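# Place stator, lens and plug onto printed mat outlines

## Task

Set the motor stator, the camera lens and the cable plug each onto its matching outline printed on the white felt mat, so that each sits within its own shape (each part is judged separately). Every part must rest entirely on the mat, not inside, on top of or beneath another part, with no other objects on the mat, and nothing may be left tipped over. The reference image is called manual.

## Robot and tools

Robot: one arm with a two-finger parallel gripper; there is no second arm, so every motion argument describes this single gripper. Two camera heads sit on a stand next to the table.

Frames: all hand poses, velocities, targets and camera poses are given in the arm's base frame. The base sits at (0, 0, +0.090) m in the scene frame, turned about -10.7 degrees around vertical (quat_wxyz +0.996, +0.001, +0.009, -0.093), and tilted very slightly. In the scene frame the origin is on the table top under the base, +z is up, and +y is left when facing along +x. Gripper axes: fingers point along its +z, they open and close along its y, and a block juts about 10 cm toward its +x. end_effector_position is the spot between the closed pads; closed fingertips extend about 19 mm past it, fully open ones about 6 mm. Reported positions may be off by up to a few cm, more at long reach.

A row (used by execute_actions and move) has 9 numbers, each in [-1, 1]: dx, dy, dz, rx, ry, rz, position, force_limit, speed. dx, dy, dz are an offset along the base frame's axes; rx, ry, rz form one rotation vector, applied about the Hand target's position. Scale: 1.0 = 0.6 m of travel or 180 degrees of turn. These six are offsets, not poses: they count from the Hand target shown when the action or move begins, and every row of one action counts from that same start, so sending the same offset twice moves twice. Gripper numbers are settings, not offsets: position +1 is open (85 mm), about -0.8 brings the pads together, -1 closes until blocked; force_limit and speed (both start at +1) shape the grip, with speed roughly 20, 85 and 150 mm/s at -1, 0 and +1. To keep the gripper unchanged, resend the last three values exactly; 0 is a real command.

execute_actions(actions, cameras): actions is a list of actions; each action is a table of up to 15 rows, one per 1/30 s step, and a short table repeats its last row. Images are returned only for an empty actions list or when cameras names them (["all"] for all, [] for none).

move(target, speed, blend, stop_force, zero, blocking, cameras): drives the gripper on a straight path toward one row, or a list of up to 15 rows, all offsets from the same starting Hand target. speed is in m/s (0.002 to 3.6, default 0.25; turning is capped at twice that in rad/s), one value or one per leg. blend in m rounds corners; 0 means halt at each target. stop_force (3 to 120 N) ends the path when the wrist sensor feels that much push against the motion; zero=true re-zeroes first, false accumulates from the last zero. Omit stop_force when backing off something you press on. blocking=false returns early and cannot be combined with stop_force. The result adds a move: line with its ending (done, off_target, moving, held, fault) and active limits (paced = pose clipped, held = steps withheld). done does not prove nothing was touched. Steer paths around the base rather than past it.

wait(seconds 0 to 10, cameras) lets time run; stop(cameras) brakes a running move; zoom_image(camera, region [x0,y0,x1,y1] pixels, at most 504 x 504) enlarges part of the latest image from cam_head_left, cam_head_right, cam_high, cam_low or cam_wrist (all 672x504); show_instructions shows the reference image; zero_wrist_force re-zeroes the force sensor; finished_scene(scene) ends the current scene by its number and cannot be reversed.

Reading results: Hand target is the last commanded pose after clipping; the gripper may rest short of it, and an all-zero action asks for it again. Orientation commands are clipped to 32 degrees from the measured one per step. object_status: 0 moving, 1 blocked while opening, 2 blocked while closing (a grip), 3 at the asked position or pads together. To grip, send position -1, hold it, and look for 2. position_measured counts: 3 open, ~78 = 60 mm, 130 = 40 mm, 180 = 20 mm, 230 pads touching. Force_limit or speed changes only apply after a position change of at least 0.01. Wrist force and torque are in the gripper's own axes; joint torques include the arm's own weight.

Avoid: anything leaving the table, dropping parts from height, releasing moving parts, fast impacts, and pressing past firm contact, since the stiff arm faults (10 s halt) at about 150 N outside force or at joint load limits of 138 N m (first three joints) and 25.7 N m (wrist joints). Do not squeeze hard on a part still resting on something, or swing loads fast. Long holding or stretched poses heat motors; a MOTOR HOT line warns, and 85 °C locks the brakes for 30 to 60 s. Loose objects may occasionally be nudged by outside pushes.

Each tool is called after "Request:" as name([rows], argument=value, ...), one row to a line, values as JSON.

Reference images:

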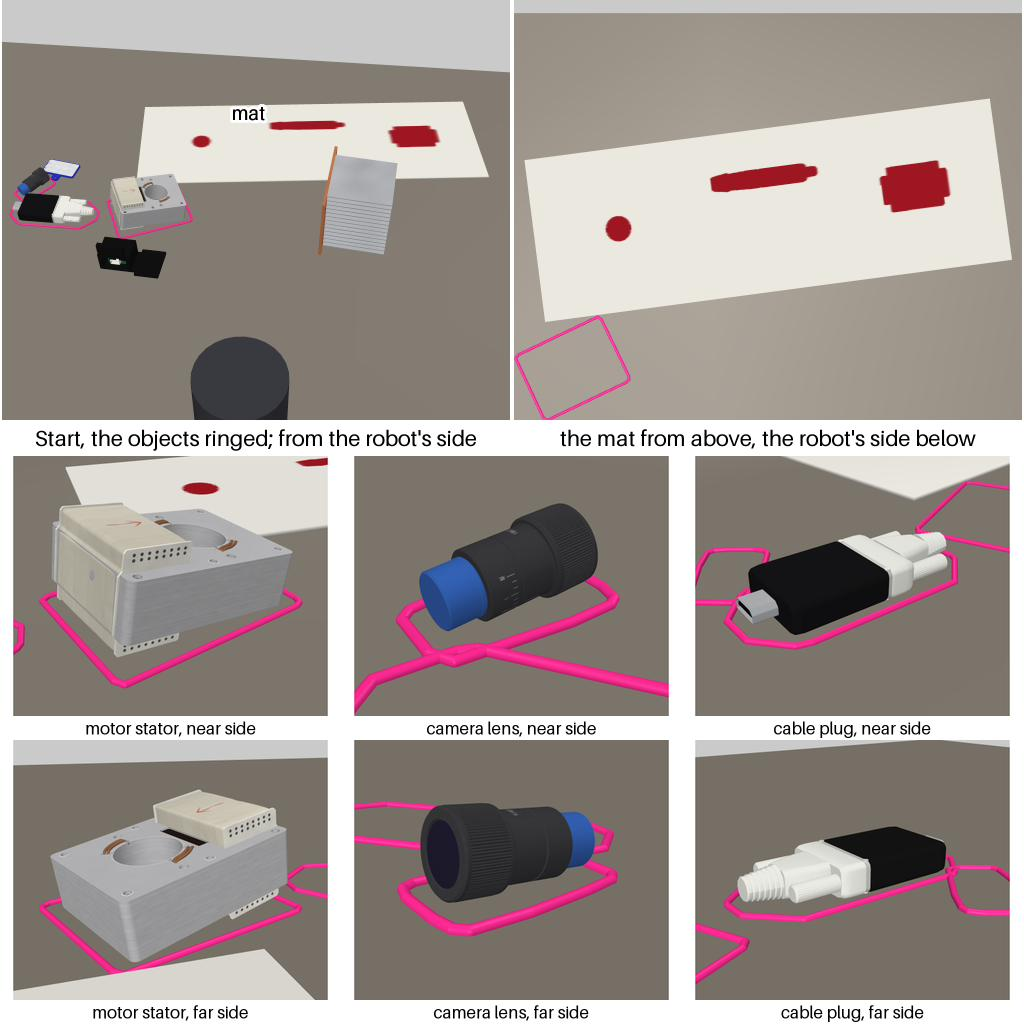

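## Session

Request:
execute_actions(actions=[])

Scene clock: 0.00 s.
end_effector_position=(+0.1970, +0.2028, +0.0469) position_measured=3 object_status=3 end_effector_quat_wxyz=(-0.216, +0.785, +0.580, +0.027)
Joint positions: [-0.106 -1.957 2.65 -1.998 -1.216 1.715]
Joint velocities: within noise
Joint torques (N m): no reading
Wrist force (N): no reading
Wrist torque (N m): no reading
Wrist force, peak (N): no reading
Hand target: +0.1970, +0.2028, +0.0469; -0.216, +0.785, +0.580, +0.027
Tool commands: gripper/position=+1.0 gripper/force_limit=+1.0 gripper/speed=+1.0

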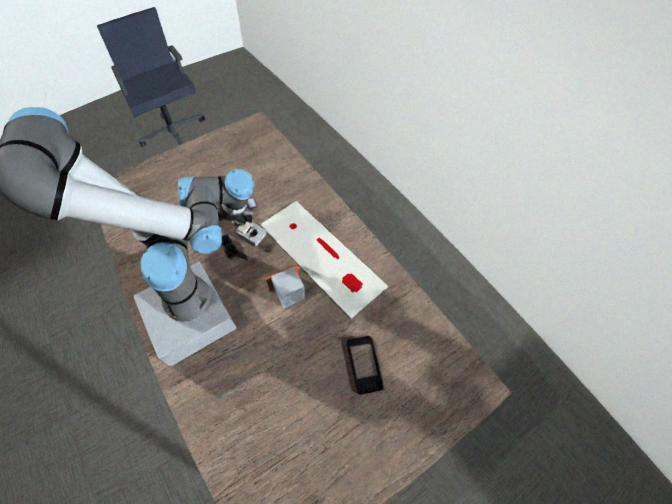

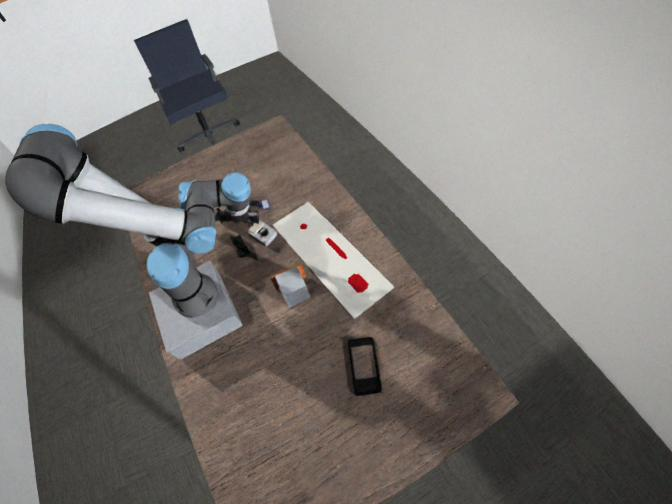

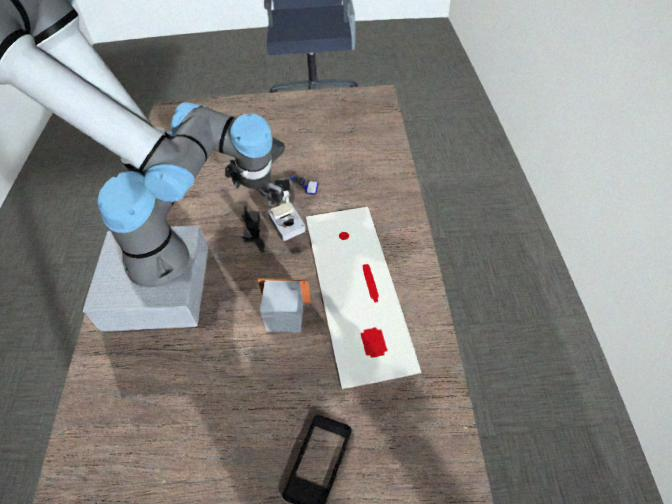

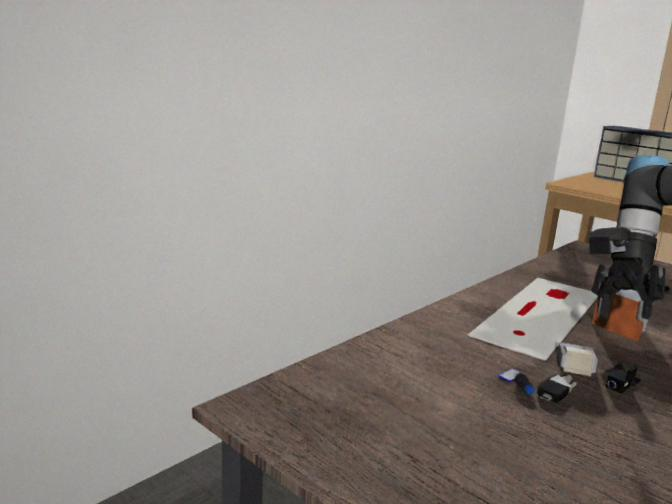

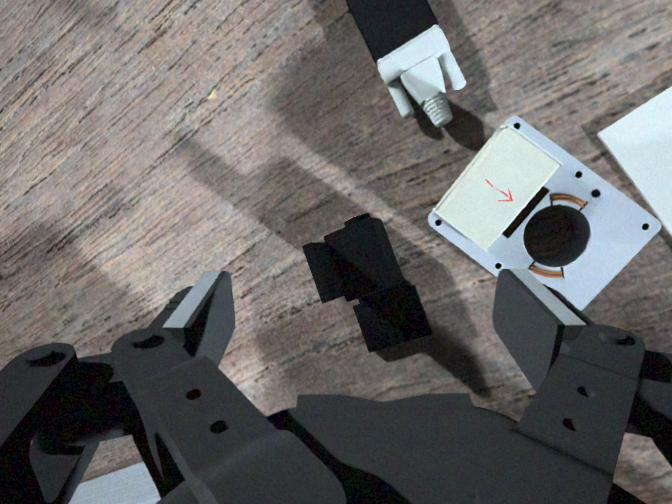

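Request:
move(target=[0.172,0.029,0.338,-0.1235,-0.0655,-0.0157,1,1,1], speed=0.5, cameras=["cam_wrist"])

Request:
zoom_image(camera="cam_wrist", region=[100, 0, 604, 504])

Scene clock: 13.37 s.
end_effector_position=(+0.3001, +0.2203, +0.2496) position_measured=3 object_status=3 end_effector_quat_wxyz=(+0.000, +0.819, +0.574, +0.000)
Joint positions: [0.266 -1.907 2.053 -1.717 -1.57 2.185]
Joint torques (N m): [4.92 -9.71 -33.3 -2.93 -1.39 0.73]
Wrist force (N): [0.2 0.2 0.2]
Wrist torque (N m): [0.09 -0.06 -0.09]
Wrist force, peak (N): [-3.0 0.2 3.0]
Hand target: +0.3002, +0.2202, +0.2497; +0.000, +0.819, +0.574, +0.000
Off the commanded pose: 0.000 m, 0 deg.
move: done
camera_calibration:
cam_wrist: T_world_to_cam=[[0.938751, -0.344277, -0.0148594, -0.194676], [-0.318142, -0.882444, 0.346524, 0.218837], [-0.132413, -0.320572, -0.937923, 0.471198], [0, 0, 0, 1]] pos_world=[0.314766, 0.277142, 0.363223]
Images, in order (width x height): cam_wrist 672x504.

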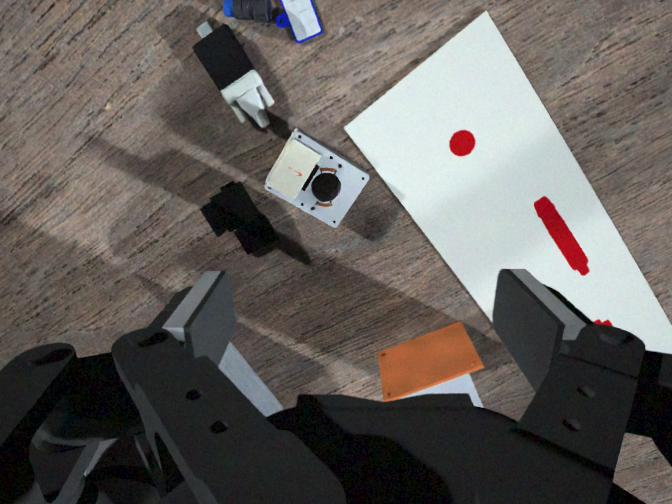

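Scaled by 1.000.

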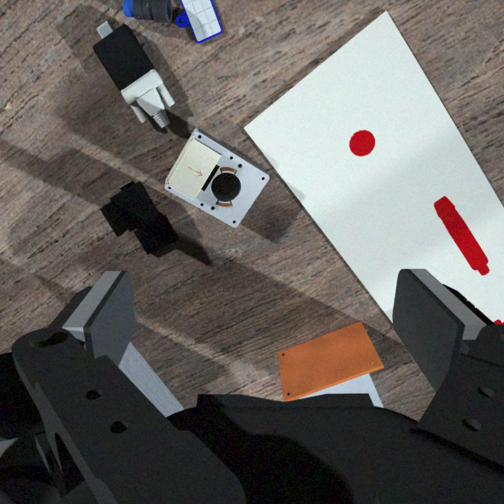

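Request:
move(target=[0.133,-0.417,0.1,0,0,-0.3,1,1,1], speed=0.5, cameras=["cam_wrist"])

Request:
zoom_image(camera="cam_wrist", region=[200, 0, 560, 270])

Request:
show_instructions()

Scene clock: 18.13 s.
end_effector_position=(+0.3799, -0.0299, +0.3097) position_measured=3 object_status=3 end_effector_quat_wxyz=(+0.000, +0.990, +0.140, +0.000)
Joint positions: [-0.436 -1.894 1.891 -1.568 -1.57 2.424]
Joint torques (N m): [-0.3 -15.8 -15.17 -5.01 0.37 -0.57]
Wrist force (N): [0.2 -0.2 0.1]
Wrist torque (N m): [0.02 0.01 -0.03]
Wrist force, peak (N): [2.2 -1.0 0.6]
Hand target: +0.3800, -0.0300, +0.3097; +0.000, +0.990, +0.140, +0.000
Off the commanded pose: 0.000 m, 0 deg.
move: done
camera_calibration:
cam_wrist: T_world_to_cam=[[0.273379, -0.961792, -0.0148163, -0.120514], [-0.900797, -0.261383, 0.346761, 0.242465], [-0.337385, -0.0814506, -0.937836, 0.542937], [0, 0, 0, 1]] pos_world=[0.434536, -0.00831064, 0.423323]
Images, in order (width x height): cam_wrist 672x504.

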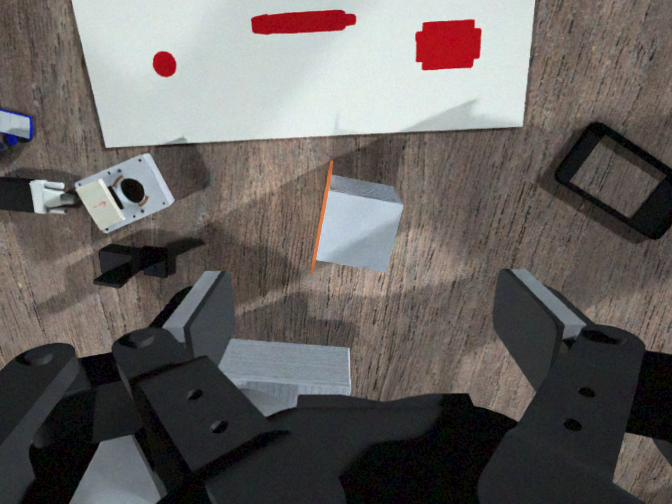

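Scaled by 1.400 from the camera's 672x504 image, which has a finer 960x720 frame.

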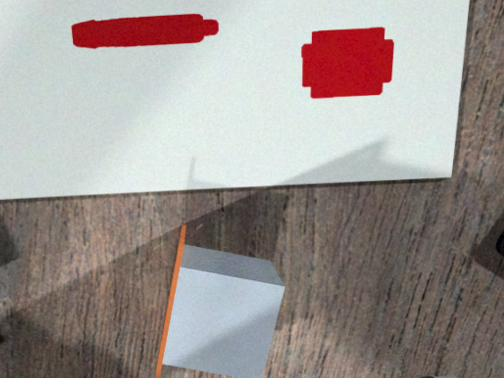

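Reference images for this scene: manual.

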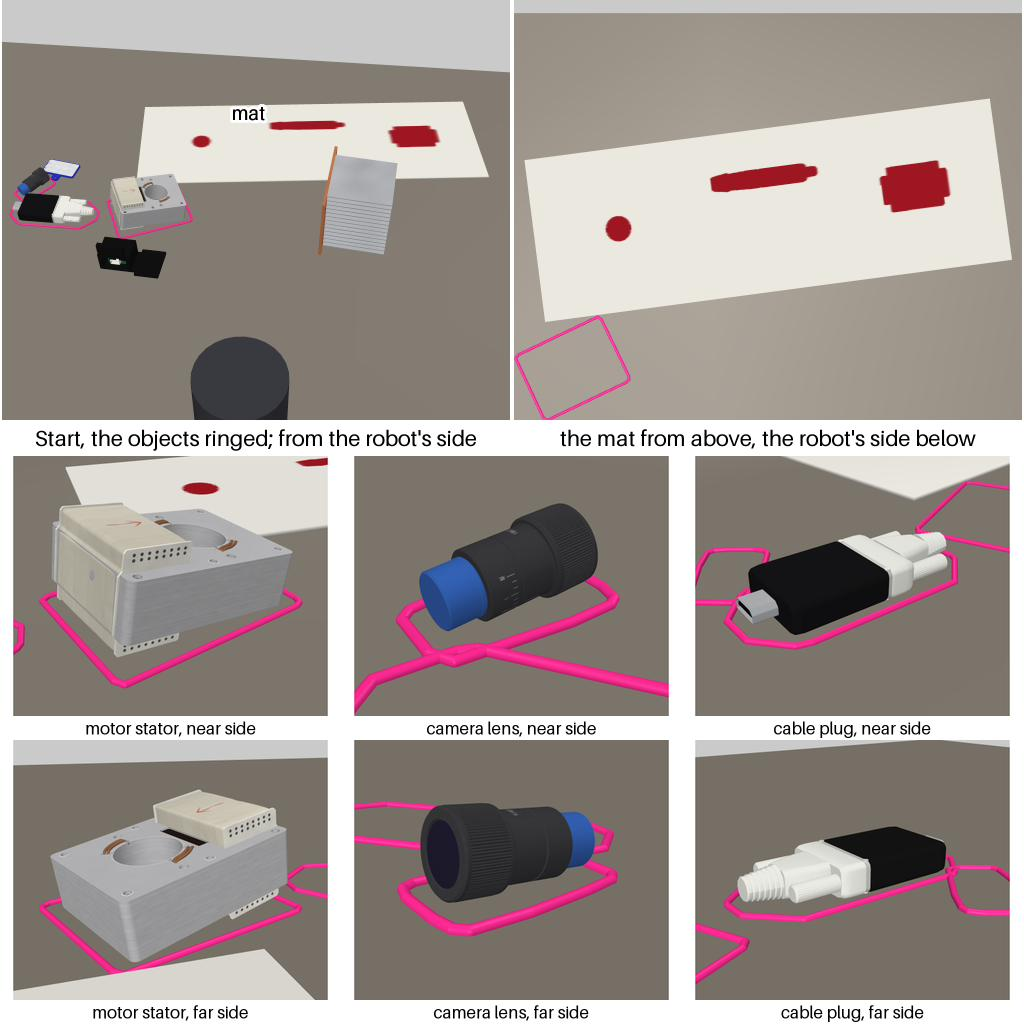

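Request:
move(target=[-0.281,0.52,-0.408,-0.2166,0.0708,0.598,1,1,1], speed=0.5, cameras=["cam_wrist","cam_high"])

Request:
zoom_image(camera="cam_high", region=[200, 130, 430, 400])

Scene clock: 106.47 s.
end_effector_position=(+0.2114, +0.2821, +0.0650) position_measured=3 object_status=3 end_effector_quat_wxyz=(+0.270, +0.421, +0.856, -0.132)
Joint positions: [0.95 -1.491 2.326 -2.208 -2.152 1.922]
Joint torques (N m): [3.62 -19.86 -5.86 -0.55 0.15 0.45]
Wrist force (N): [-0.3 0.4 0.8]
Wrist torque (N m): [0.12 0.15 -0.29]
Wrist force, peak (N): [2.0 0.2 0.7]
Hand target: +0.2114, +0.2820, +0.0649; +0.270, +0.420, +0.856, -0.133
Off the commanded pose: 0.000 m, 0 deg.
move: done
camera_calibration:
cam_wrist: T_world_to_cam=[[0.798302, 0.602182, -0.00950425, -0.330447], [0.349253, -0.450027, 0.821887, 0.0150581], [0.490649, -0.659433, -0.569571, 0.246047], [0, 0, 0, 1]] pos_world=[0.137815, 0.368018, 0.124625]
Images, in order (width x height): cam_high 672x504, cam_wrist 672x504.

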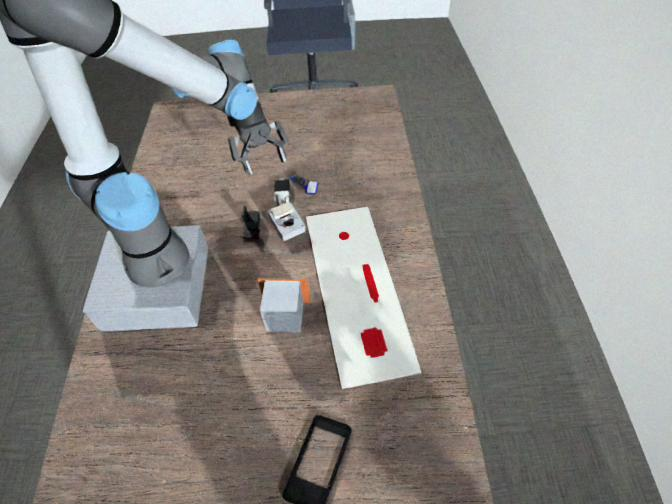

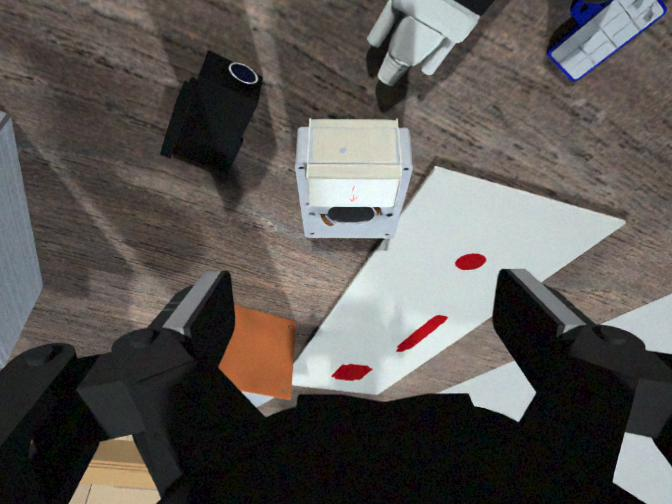

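Scaled by 1.867 from the camera's 672x504 image, which has a finer 960x720 frame.

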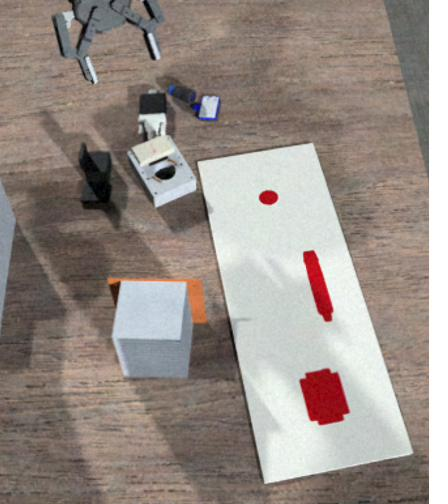

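Request:
move([
  [0.0875,-0.1133,-0.205,0,0,0,1,1,1],
  [0.0875,-0.1133,-0.205,0,0,0,-1,-0.3,-0.8],
], speed=0.25, cameras=["cam_wrist"])

Scene clock: 115.63 s.
end_effector_position=(+0.2639, +0.2141, -0.0580) position_measured=60 object_status=0 end_effector_quat_wxyz=(+0.270, +0.420, +0.856, -0.132)
Joint positions: [0.722 -1.115 2.526 -2.937 -2.18 1.649]
Joint torques (N m): [-3.4 -15.86 -6.65 0.4 -0.79 -0.99]
Wrist force (N): [-7.4 -3.0 -32.1]
Wrist torque (N m): [0.21 0.44 -0.20]
Wrist force, peak (N): [-7.1 -2.9 -32.6]
Hand target: +0.2639, +0.2141, -0.0581; +0.270, +0.420, +0.856, -0.133
Off the commanded pose: 0.000 m, 0 deg.
move: done
camera_calibration:
cam_wrist: T_world_to_cam=[[0.798173, 0.602354, -0.00942906, -0.332668], [0.349289, -0.449974, 0.821901, 0.067317], [0.490833, -0.659313, -0.569553, 0.105327], [0, 0, 0, 1]] pos_world=[0.190315, 0.300118, 0.00152487]
Images, in order (width x height): cam_wrist 672x504.

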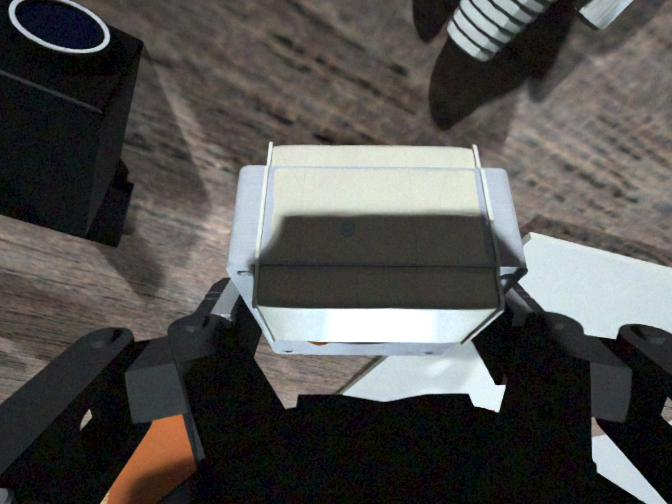

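Request:
move([
  [0,0,0.38,0,0,0,-1,-0.3,-0.8],
  [0.432,-0.532,0.33,0.5145,-0.1541,-0.4762,-1,-0.3,-0.8],
], speed=0.4, blend=[0.05,0], cameras=["cam_wrist","cam_high"])

Request:
zoom_image(camera="cam_high", region=[240, 170, 470, 440])

Scene clock: 127.80 s.
end_effector_position=(+0.5230, -0.1052, +0.1399) position_measured=60 object_status=2 end_effector_quat_wxyz=(-0.070, +0.894, +0.149, +0.417)
Joint positions: [-0.827 -1.474 2.445 -2.989 -0.792 2.17]
Joint torques (N m): [5.84 -22.13 -7.47 -4.16 3.81 0.76]
Wrist force (N): [-8.1 -0.6 5.2]
Wrist torque (N m): [-0.10 0.46 0.10]
Wrist force, peak (N): [-7.4 -2.0 -32.7]
Hand target: +0.5231, -0.1051, +0.1399; -0.070, +0.894, +0.149, +0.417
Off the commanded pose: 0.000 m, 0 deg.
move: done
camera_calibration:
cam_wrist: T_world_to_cam=[[0.332433, -0.943041, -0.0127547, -0.263721], [-0.82075, -0.282608, -0.49649, 0.484527], [0.464606, 0.175518, -0.867948, 0.0236227], [0, 0, 0, 1]] pos_world=[0.474369, -0.115914, 0.257703]
Images, in order (width x height): cam_high 672x504, cam_wrist 672x504.

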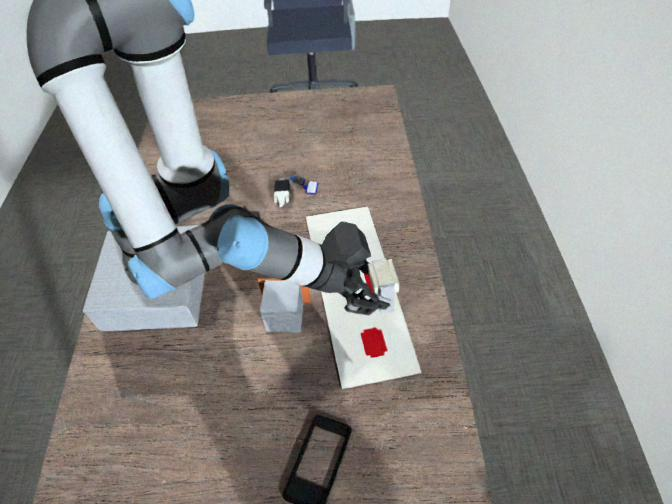

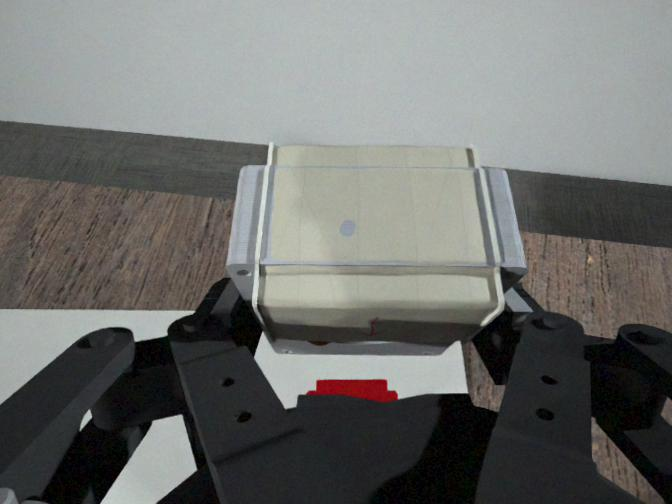

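Scaled by 1.867 from the camera's 672x504 image, which has a finer 960x720 frame.

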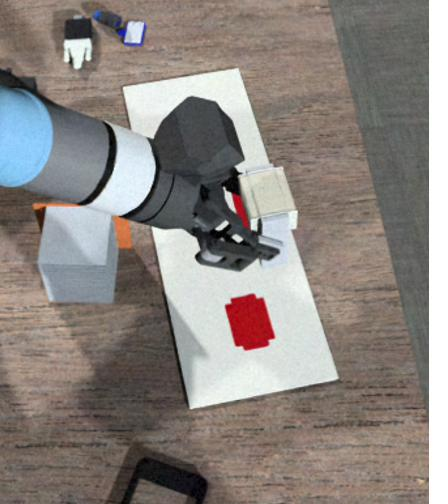

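Request:
move(target=[0,0,-0.25,0,0,0,-1,-0.3,-0.8], speed=0.25)

Request:
move(target=[0,0,-0.08,0,0,0,-1,-0.3,-0.8], speed=0.02, stop_force=5, cameras=["cam_high","cam_wrist","cam_low"])

Request:
zoom_image(camera="cam_high", region=[300, 240, 450, 390])

Request:
zoom_image(camera="cam_low", region=[470, 230, 650, 365])

Scene clock: 134.40 s.
end_effector_position=(+0.5231, -0.1051, -0.0100) position_measured=60 object_status=2 end_effector_quat_wxyz=(-0.070, +0.894, +0.149, +0.417)
Joint positions: [-0.827 -0.933 2.48 -3.564 -0.792 2.17]
Joint torques (N m): [0.8 -24.8 5.56 -6.28 3.76 -1.35]
Wrist force (N): [-8.1 -0.3 4.8]
Wrist torque (N m): [-0.06 0.38 -0.01]
Wrist force, peak (N): [-12.8 -0.5 7.8]
Hand target: +0.5231, -0.1051, -0.0101; -0.070, +0.894, +0.149, +0.417
Off the commanded pose: 0.000 m, 0 deg.
move: done

Scene clock: 136.43 s.
end_effector_position=(+0.5230, -0.1051, -0.0323) position_measured=60 object_status=2 end_effector_quat_wxyz=(-0.070, +0.894, +0.149, +0.417)
Joint positions: [-0.827 -0.848 2.466 -3.636 -0.792 2.17]
Joint torques (N m): [-2.27 -28.84 8.01 -6.24 1.34 -0.33]
Wrist force (N): [-3.7 0.0 1.9]
Wrist torque (N m): [-0.12 0.26 -0.10]
Wrist force, peak (N): [8.6 -3.5 -10.6]
Hand target: +0.5230, -0.1051, -0.0323; -0.070, +0.894, +0.149, +0.417 (not the last commanded pose)
Off the commanded pose: 0.026 m, 0 deg.
move: contact
camera_calibration:
cam_wrist: T_world_to_cam=[[0.332443, -0.943034, -0.0129661, -0.265904], [-0.820731, -0.2825, -0.496582, 0.398993], [0.464631, 0.175727, -0.867893, -0.125917], [0, 0, 0, 1]] pos_world=[0.47437, -0.115914, 0.0854022]
Images, in order (width x height): cam_high 672x504, cam_low 672x504, cam_wrist 672x504.

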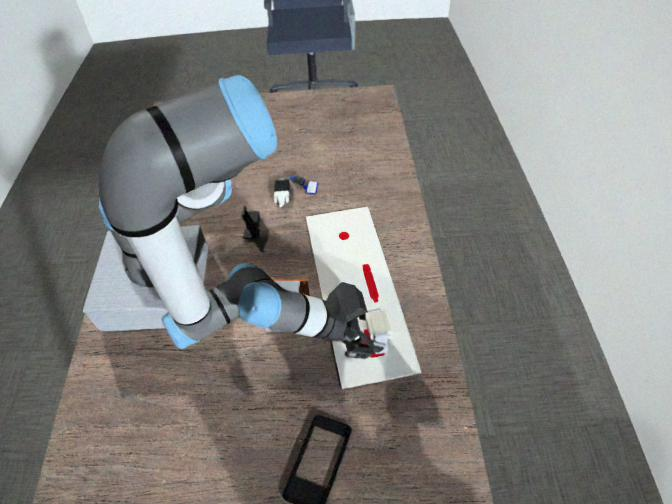

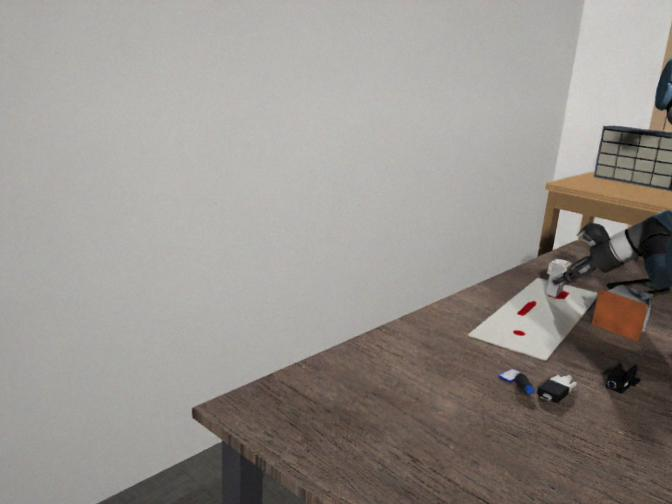

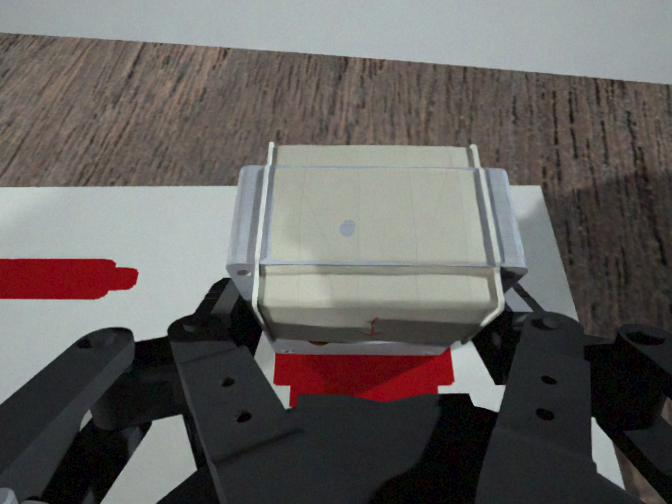

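Scaled by 3.360 from the camera's 672x504 image, which has a finer 960x720 frame.

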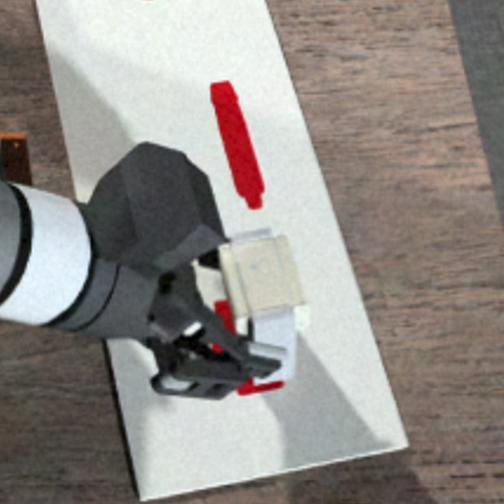

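Scaled by 2.800 from the camera's 672x504 image, which has a finer 960x720 frame.

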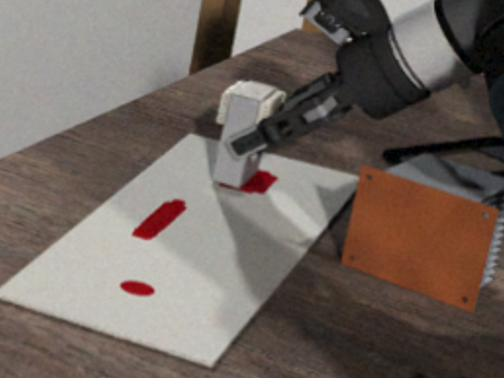

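Request:
move([
  [0,0,0.014,0,0,0,-1,-0.3,-0.8],
  [-0.018,-0.0062,0.014,0,0,0,-1,-0.3,-0.8],
], speed=0.1)

Request:
move(target=[0,0,-0.04,0,0,0,-1,-0.3,-0.8], speed=0.015, stop_force=5, cameras=["cam_high","cam_wrist","cam_low"])

Request:
zoom_image(camera="cam_high", region=[325, 290, 425, 390])

Request:
zoom_image(camera="cam_low", region=[520, 240, 620, 320])

Scene clock: 158.03 s.
end_effector_position=(+0.5123, -0.1088, -0.0239) position_measured=60 object_status=2 end_effector_quat_wxyz=(-0.070, +0.894, +0.149, +0.417)
Joint positions: [-0.858 -0.888 2.498 -3.599 -0.779 2.131]
Joint torques (N m): [0.54 -25.26 -8.5 -7.25 1.82 -0.3]
Wrist force (N): [-7.9 -0.4 4.9]
Wrist torque (N m): [-0.07 0.38 -0.09]
Wrist force, peak (N): [-9.4 -0.4 3.5]
Hand target: +0.5122, -0.1089, -0.0239; -0.070, +0.894, +0.149, +0.417
Off the commanded pose: 0.000 m, 0 deg.
move: done

Scene clock: 159.57 s.
end_effector_position=(+0.5122, -0.1089, -0.0324) position_measured=60 object_status=2 end_effector_quat_wxyz=(-0.070, +0.894, +0.149, +0.417)
Joint positions: [-0.858 -0.855 2.492 -3.627 -0.779 2.131]
Joint torques (N m): [-0.71 -31.92 9.05 -5.89 1.58 -1.18]
Wrist force (N): [-4.5 0.3 2.6]
Wrist torque (N m): [-0.06 0.27 -0.18]
Wrist force, peak (N): [-8.2 -0.2 5.0]
Hand target: +0.5122, -0.1089, -0.0324; -0.070, +0.894, +0.149, +0.417 (not the last commanded pose)
Off the commanded pose: 0.016 m, 0 deg.
move: contact
camera_calibration:
cam_wrist: T_world_to_cam=[[0.332442, -0.943034, -0.0129654, -0.265803], [-0.820755, -0.282509, -0.496539, 0.38909], [0.46459, 0.175712, -0.867918, -0.12023], [0, 0, 0, 1]] pos_world=[0.463569, -0.119614, 0.0854022]
Images, in order (width x height): cam_high 672x504, cam_low 672x504, cam_wrist 672x504.

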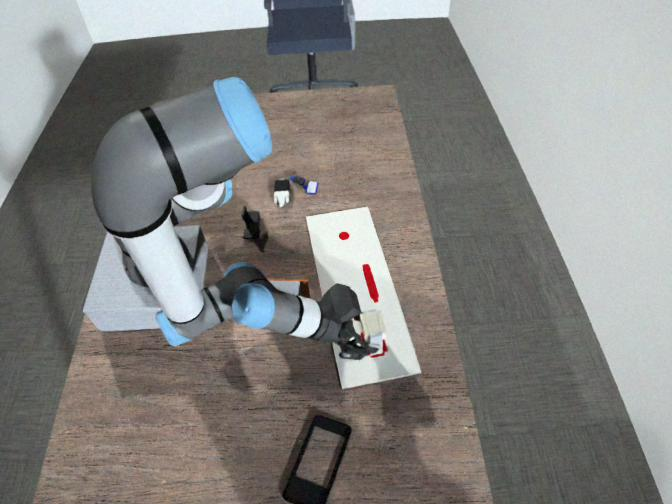

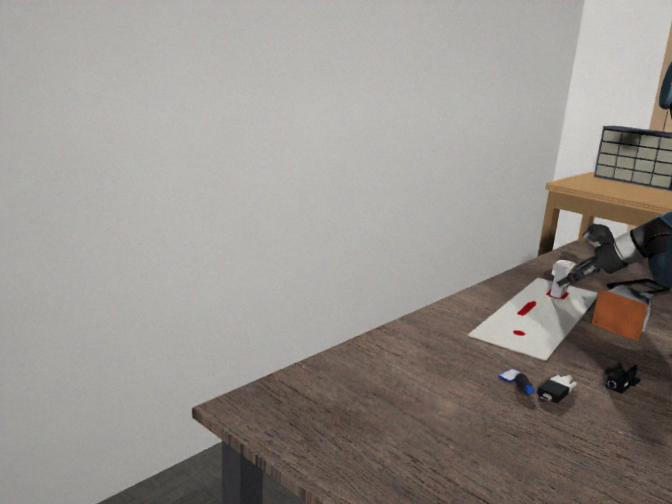

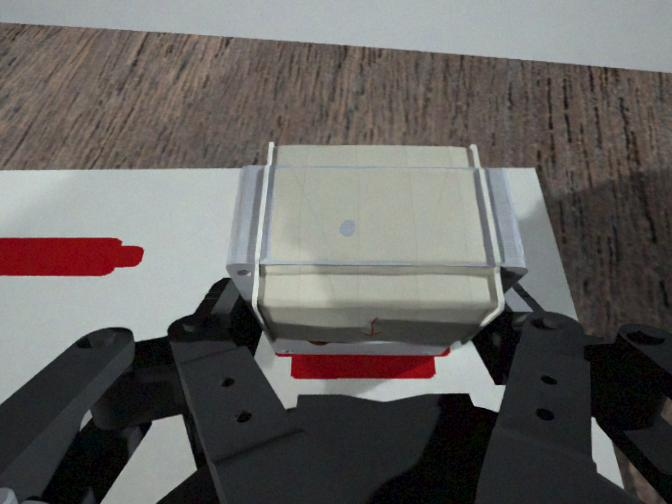

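Scaled by 5.040 from the camera's 672x504 image, which has a finer 960x720 frame.

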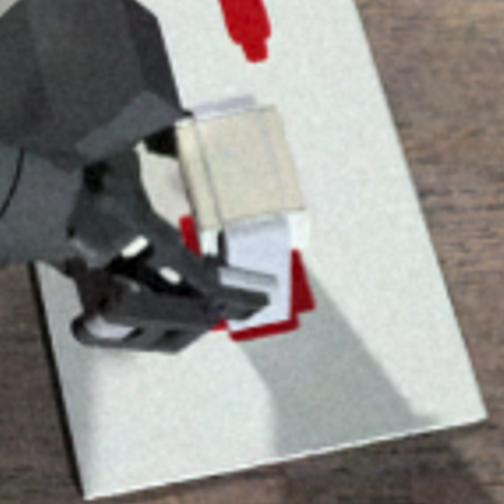

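Scaled by 5.040 from the camera's 672x504 image, which has a finer 960x720 frame.

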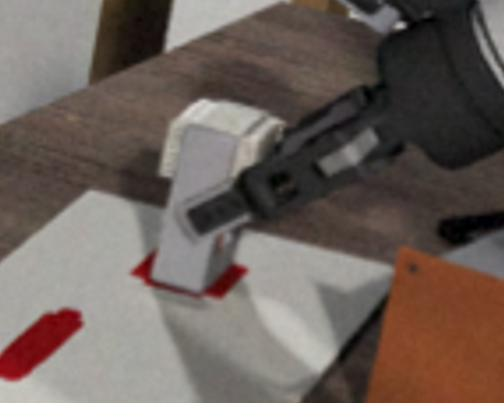

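Request:
move([
  [0,0,-0.001,0,0,0,-1,-0.3,-0.8],
  [0,0,-0.001,0,0,0,1,-0.3,-0.9],
  [-0.19,-0.0655,0.168,0,0,0,1,-0.3,-0.9],
  [-0.19,-0.0655,0.33,0,0,0,1,-0.3,-0.9],
], speed=[0.05,0.05,0.25,0.4], blend=[0,0,0.04,0], cameras=["cam_high","cam_wrist","cam_low"])

Request:
zoom_image(camera="cam_high", region=[250, 160, 430, 390])

Request:
zoom_image(camera="cam_low", region=[490, 240, 650, 410])

Scene clock: 168.97 s.
end_effector_position=(+0.3982, -0.1482, +0.1656) position_measured=3 object_status=3 end_effector_quat_wxyz=(-0.070, +0.894, +0.149, +0.417)
Joint positions: [-1.247 -1.93 2.554 -2.186 -0.697 1.561]
Joint torques (N m): [8.8 -12.24 -19.01 -0.49 2.65 -0.96]
Wrist force (N): [-0.1 -0.6 -0.5]
Wrist torque (N m): [-0.11 0.20 -0.07]
Wrist force, peak (N): [4.8 0.5 -5.3]
Hand target: +0.3982, -0.1482, +0.1656; -0.070, +0.894, +0.149, +0.417
Off the commanded pose: 0.000 m, 0 deg.
move: done
camera_calibration:
cam_wrist: T_world_to_cam=[[0.332366, -0.943061, -0.0130122, -0.262458], [-0.820762, -0.282412, -0.496581, 0.382688], [0.464631, 0.175727, -0.867893, 0.111398], [0, 0, 0, 1]] pos_world=[0.349569, -0.159014, 0.283302]
Images, in order (width x height): cam_high 672x504, cam_low 672x504, cam_wrist 672x504.

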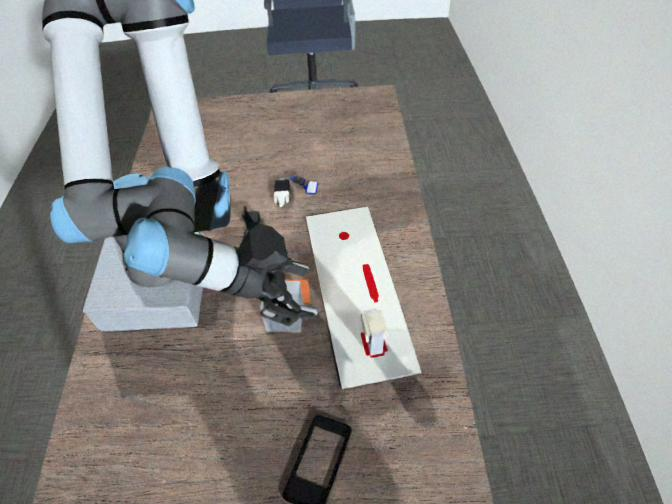

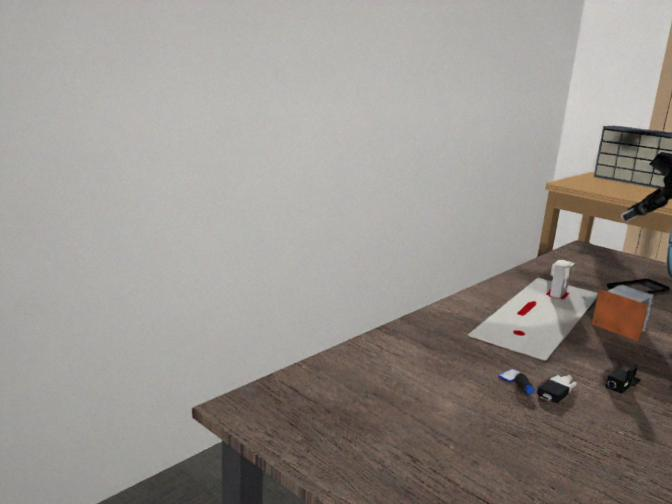

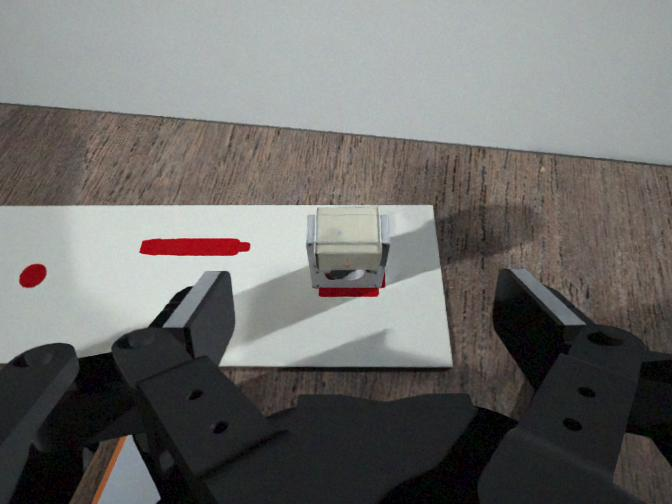

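Scaled by 2.191 from the camera's 672x504 image, which has a finer 960x720 frame.

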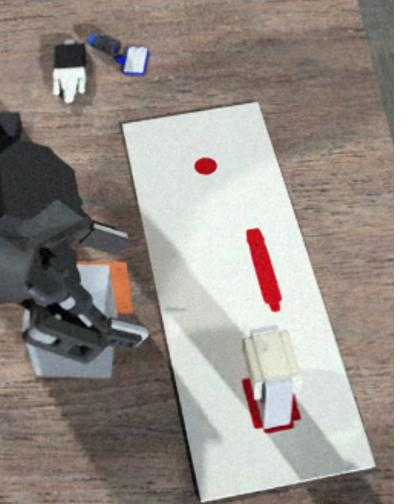

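Scaled by 2.965 from the camera's 672x504 image, which has a finer 960x720 frame.

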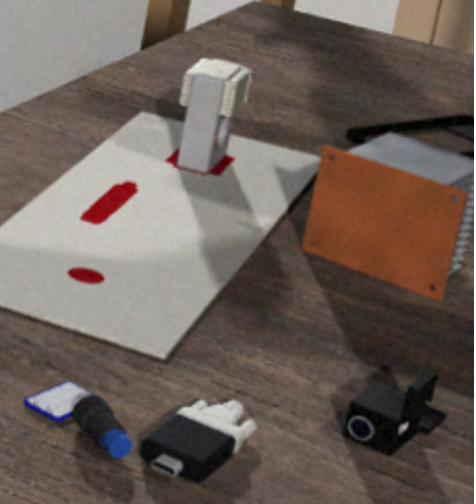

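Request:
move(target=[-0.34,0.92,-0.17,-0.579,0.0253,0.5887,0.22,-0.3,0], speed=0.5, cameras=["cam_wrist","cam_high"])

Request:
zoom_image(camera="cam_wrist", region=[150, 50, 550, 350])

Scene clock: 186.03 s.
end_effector_position=(+0.3090, +0.0937, +0.1210) position_measured=101 object_status=3 end_effector_quat_wxyz=(+0.113, +0.723, +0.627, +0.267)
Joint positions: [-0.551 -2.516 2.817 -2.28 -1.136 1.254]
Joint torques (N m): [-6.57 4.73 -32.87 -1.09 2.19 -1.49]
Wrist force (N): [-0.1 -0.3 -0.4]
Wrist torque (N m): [0.01 0.14 -0.19]
Wrist force, peak (N): [16.7 -4.6 -2.3]
Hand target: +0.3090, +0.0937, +0.1210; +0.113, +0.723, +0.627, +0.267 (not the last commanded pose)
Off the commanded pose: 0.336 m, 84 deg.
move: held (a check stopped the path); limits=held
pose unreachable: on one or more control steps of this call, first in action 0 (counted from 0), an arm could not follow its commanded pose, so it was not sent that pose on those steps. It may still have moved: this result reports where it is.
cause: moving toward the commanded pose would bring two parts of the arm too close to each other (joints 3 (elbow) and 4 (wrist 1) lie between them).
camera_calibration:
cam_wrist: T_world_to_cam=[[0.853405, -0.189456, 0.485599, -0.297149], [-0.249375, -0.966472, 0.0611895, 0.175686], [0.457725, -0.173315, -0.872038, 0.107108], [0, 0, 0, 1]] pos_world=[0.248374, 0.132063, 0.226948]
Images, in order (width x height): cam_high 672x504, cam_wrist 672x504.

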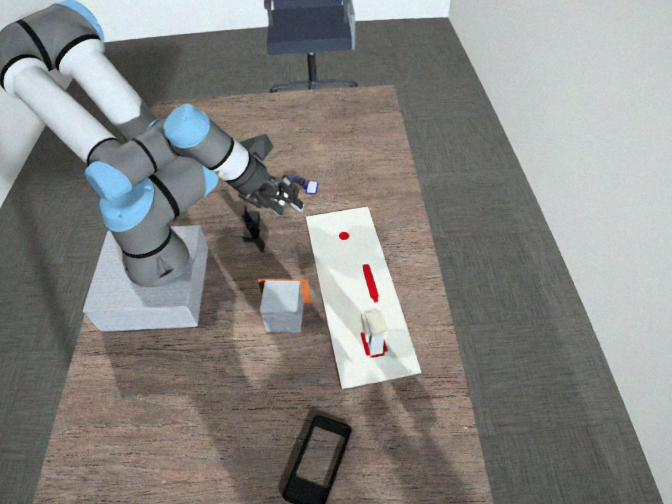

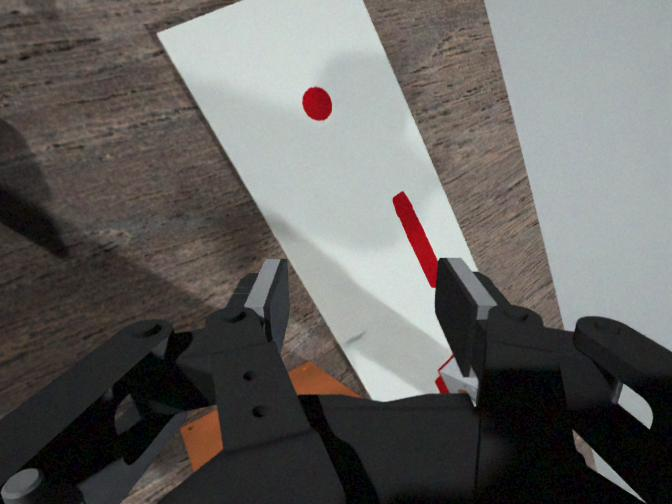

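Scaled by 1.260 from the camera's 672x504 image, which has a finer 960x720 frame.

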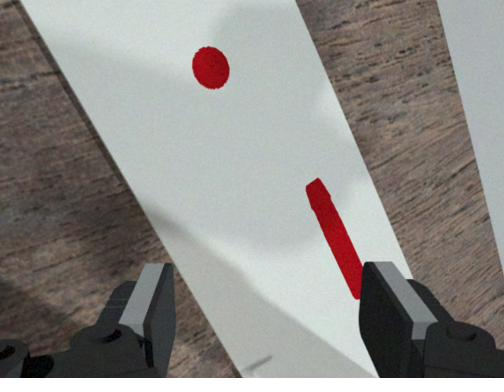

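Request:
move([
  [0,0,0.165,0,0,0,0.22,-0.3,0],
  [-0.015,0.344,0.165,-0.1148,0.1521,0.2054,0.22,-0.3,0],
], speed=0.4, blend=[0.05,0], cameras=["cam_wrist"])

Request:
zoom_image(camera="cam_wrist", region=[150, 50, 550, 350])

Scene clock: 192.53 s.
end_effector_position=(+0.3000, +0.3000, +0.2200) position_measured=101 object_status=3 end_effector_quat_wxyz=(+0.001, +0.500, +0.866, +0.000)
Joint positions: [0.467 -1.749 2.017 -1.84 -1.572 1.515]
Joint torques (N m): [4.3 -11.55 -26.69 -3.83 1.57 1.42]
Wrist force (N): [-0.2 0.4 -0.3]
Wrist torque (N m): [0.10 0.02 -0.12]
Wrist force, peak (N): [-0.4 0.2 -3.5]
Hand target: +0.3000, +0.3001, +0.2200; +0.001, +0.500, +0.866, +0.000
Off the commanded pose: 0.000 m, 0 deg.
move: done; blend cut to 0.0495 m at target 1
camera_calibration:
cam_wrist: T_world_to_cam=[[0.868276, 0.495896, -0.0135626, -0.398741], [0.469007, -0.811672, 0.348169, 0.0416696], [0.161647, -0.308668, -0.937334, 0.377074], [0, 0, 0, 1]] pos_world=[0.265721, 0.347947, 0.333528]
Images, in order (width x height): cam_wrist 672x504.

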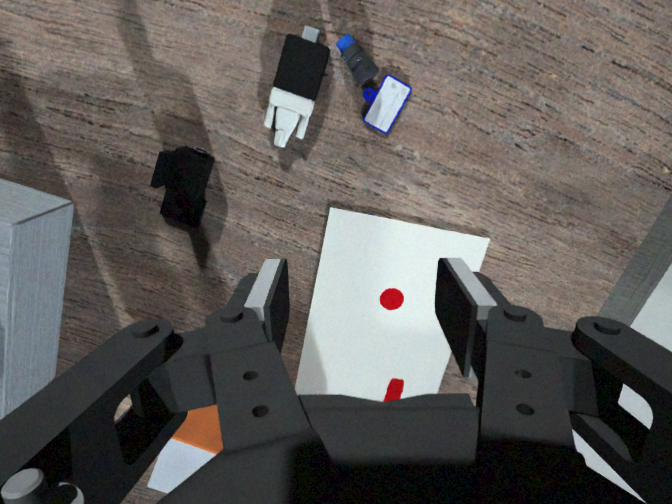

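Scaled by 1.260 from the camera's 672x504 image, which has a finer 960x720 frame.

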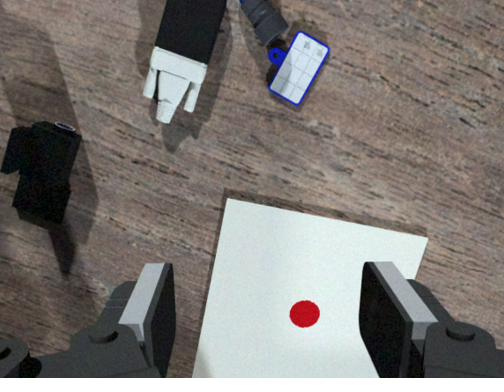

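Request:
move([
  [-0.187,0.193,-0.272,-0.1322,-0.1468,0.1937,0,-0.3,0],
  [-0.057,0.1342,-0.477,-0.1322,-0.1468,0.1937,0,-0.3,0],
], speed=[0.4,0.12], cameras=["cam_wrist"])

Request:
move(target=[0,0,0,0,0,0,-1,-0.7,-1], cameras=["cam_wrist"])

Scene clock: 209.20 s.
end_effector_position=(+0.2658, +0.3805, -0.0662) position_measured=128 object_status=3 end_effector_quat_wxyz=(+0.295, +0.198, +0.933, -0.062)
Joint positions: [0.988 -0.966 2.281 -3.001 -2.173 1.371]
Joint torques (N m): [7.85 -31.89 -16.48 -3.7 -0.08 0.51]
Wrist force (N): [-2.7 -0.7 -1.1]
Wrist torque (N m): [-0.01 0.18 -0.29]
Wrist force, peak (N): [-18.5 -10.8 -43.4]
Hand target: +0.2658, +0.3806, -0.0662; +0.295, +0.198, +0.933, -0.062
Off the commanded pose: 0.000 m, 0 deg.
move: done
camera_calibration:
cam_wrist: T_world_to_cam=[[0.417225, 0.908759, -0.00892471, -0.449701], [0.519609, -0.230481, 0.82273, 0.0195861], [0.745607, -0.347901, -0.568362, 0.0233237], [0, 0, 0, 1]] pos_world=[0.160059, 0.421299, -0.00687121]
Images, in order (width x height): cam_wrist 672x504.

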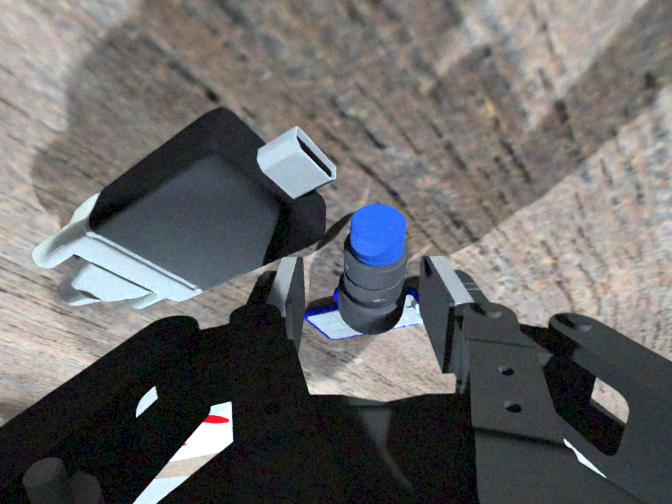

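Scene clock: 210.43 s.
end_effector_position=(+0.2659, +0.3807, -0.0661) position_measured=176 object_status=2 end_effector_quat_wxyz=(+0.295, +0.199, +0.933, -0.062)
Joint positions: [0.988 -0.966 2.281 -3.001 -2.173 1.371]
Joint torques (N m): [5.71 2.2 10.74 4.56 9.16 -0.79]
Wrist force (N): [-43.8 5.0 -65.3]
Wrist torque (N m): [-0.17 0.79 -0.18]
Wrist force, peak (N): [-43.7 5.0 -65.5]
Hand target: +0.2658, +0.3806, -0.0662; +0.295, +0.198, +0.933, -0.062
Off the commanded pose: 0.000 m, 0 deg.
move: done
camera_calibration:
cam_wrist: T_world_to_cam=[[0.417226, 0.908765, -0.00822788, -0.44983], [0.519124, -0.230886, 0.822923, 0.0196409], [0.745944, -0.347617, -0.568093, 0.0232267], [0, 0, 0, 1]] pos_world=[0.160159, 0.421398, -0.00666914]
Images, in order (width x height): cam_wrist 672x504.

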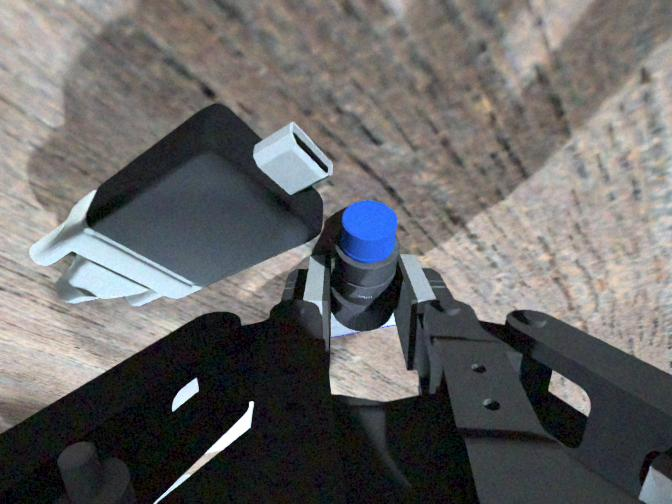

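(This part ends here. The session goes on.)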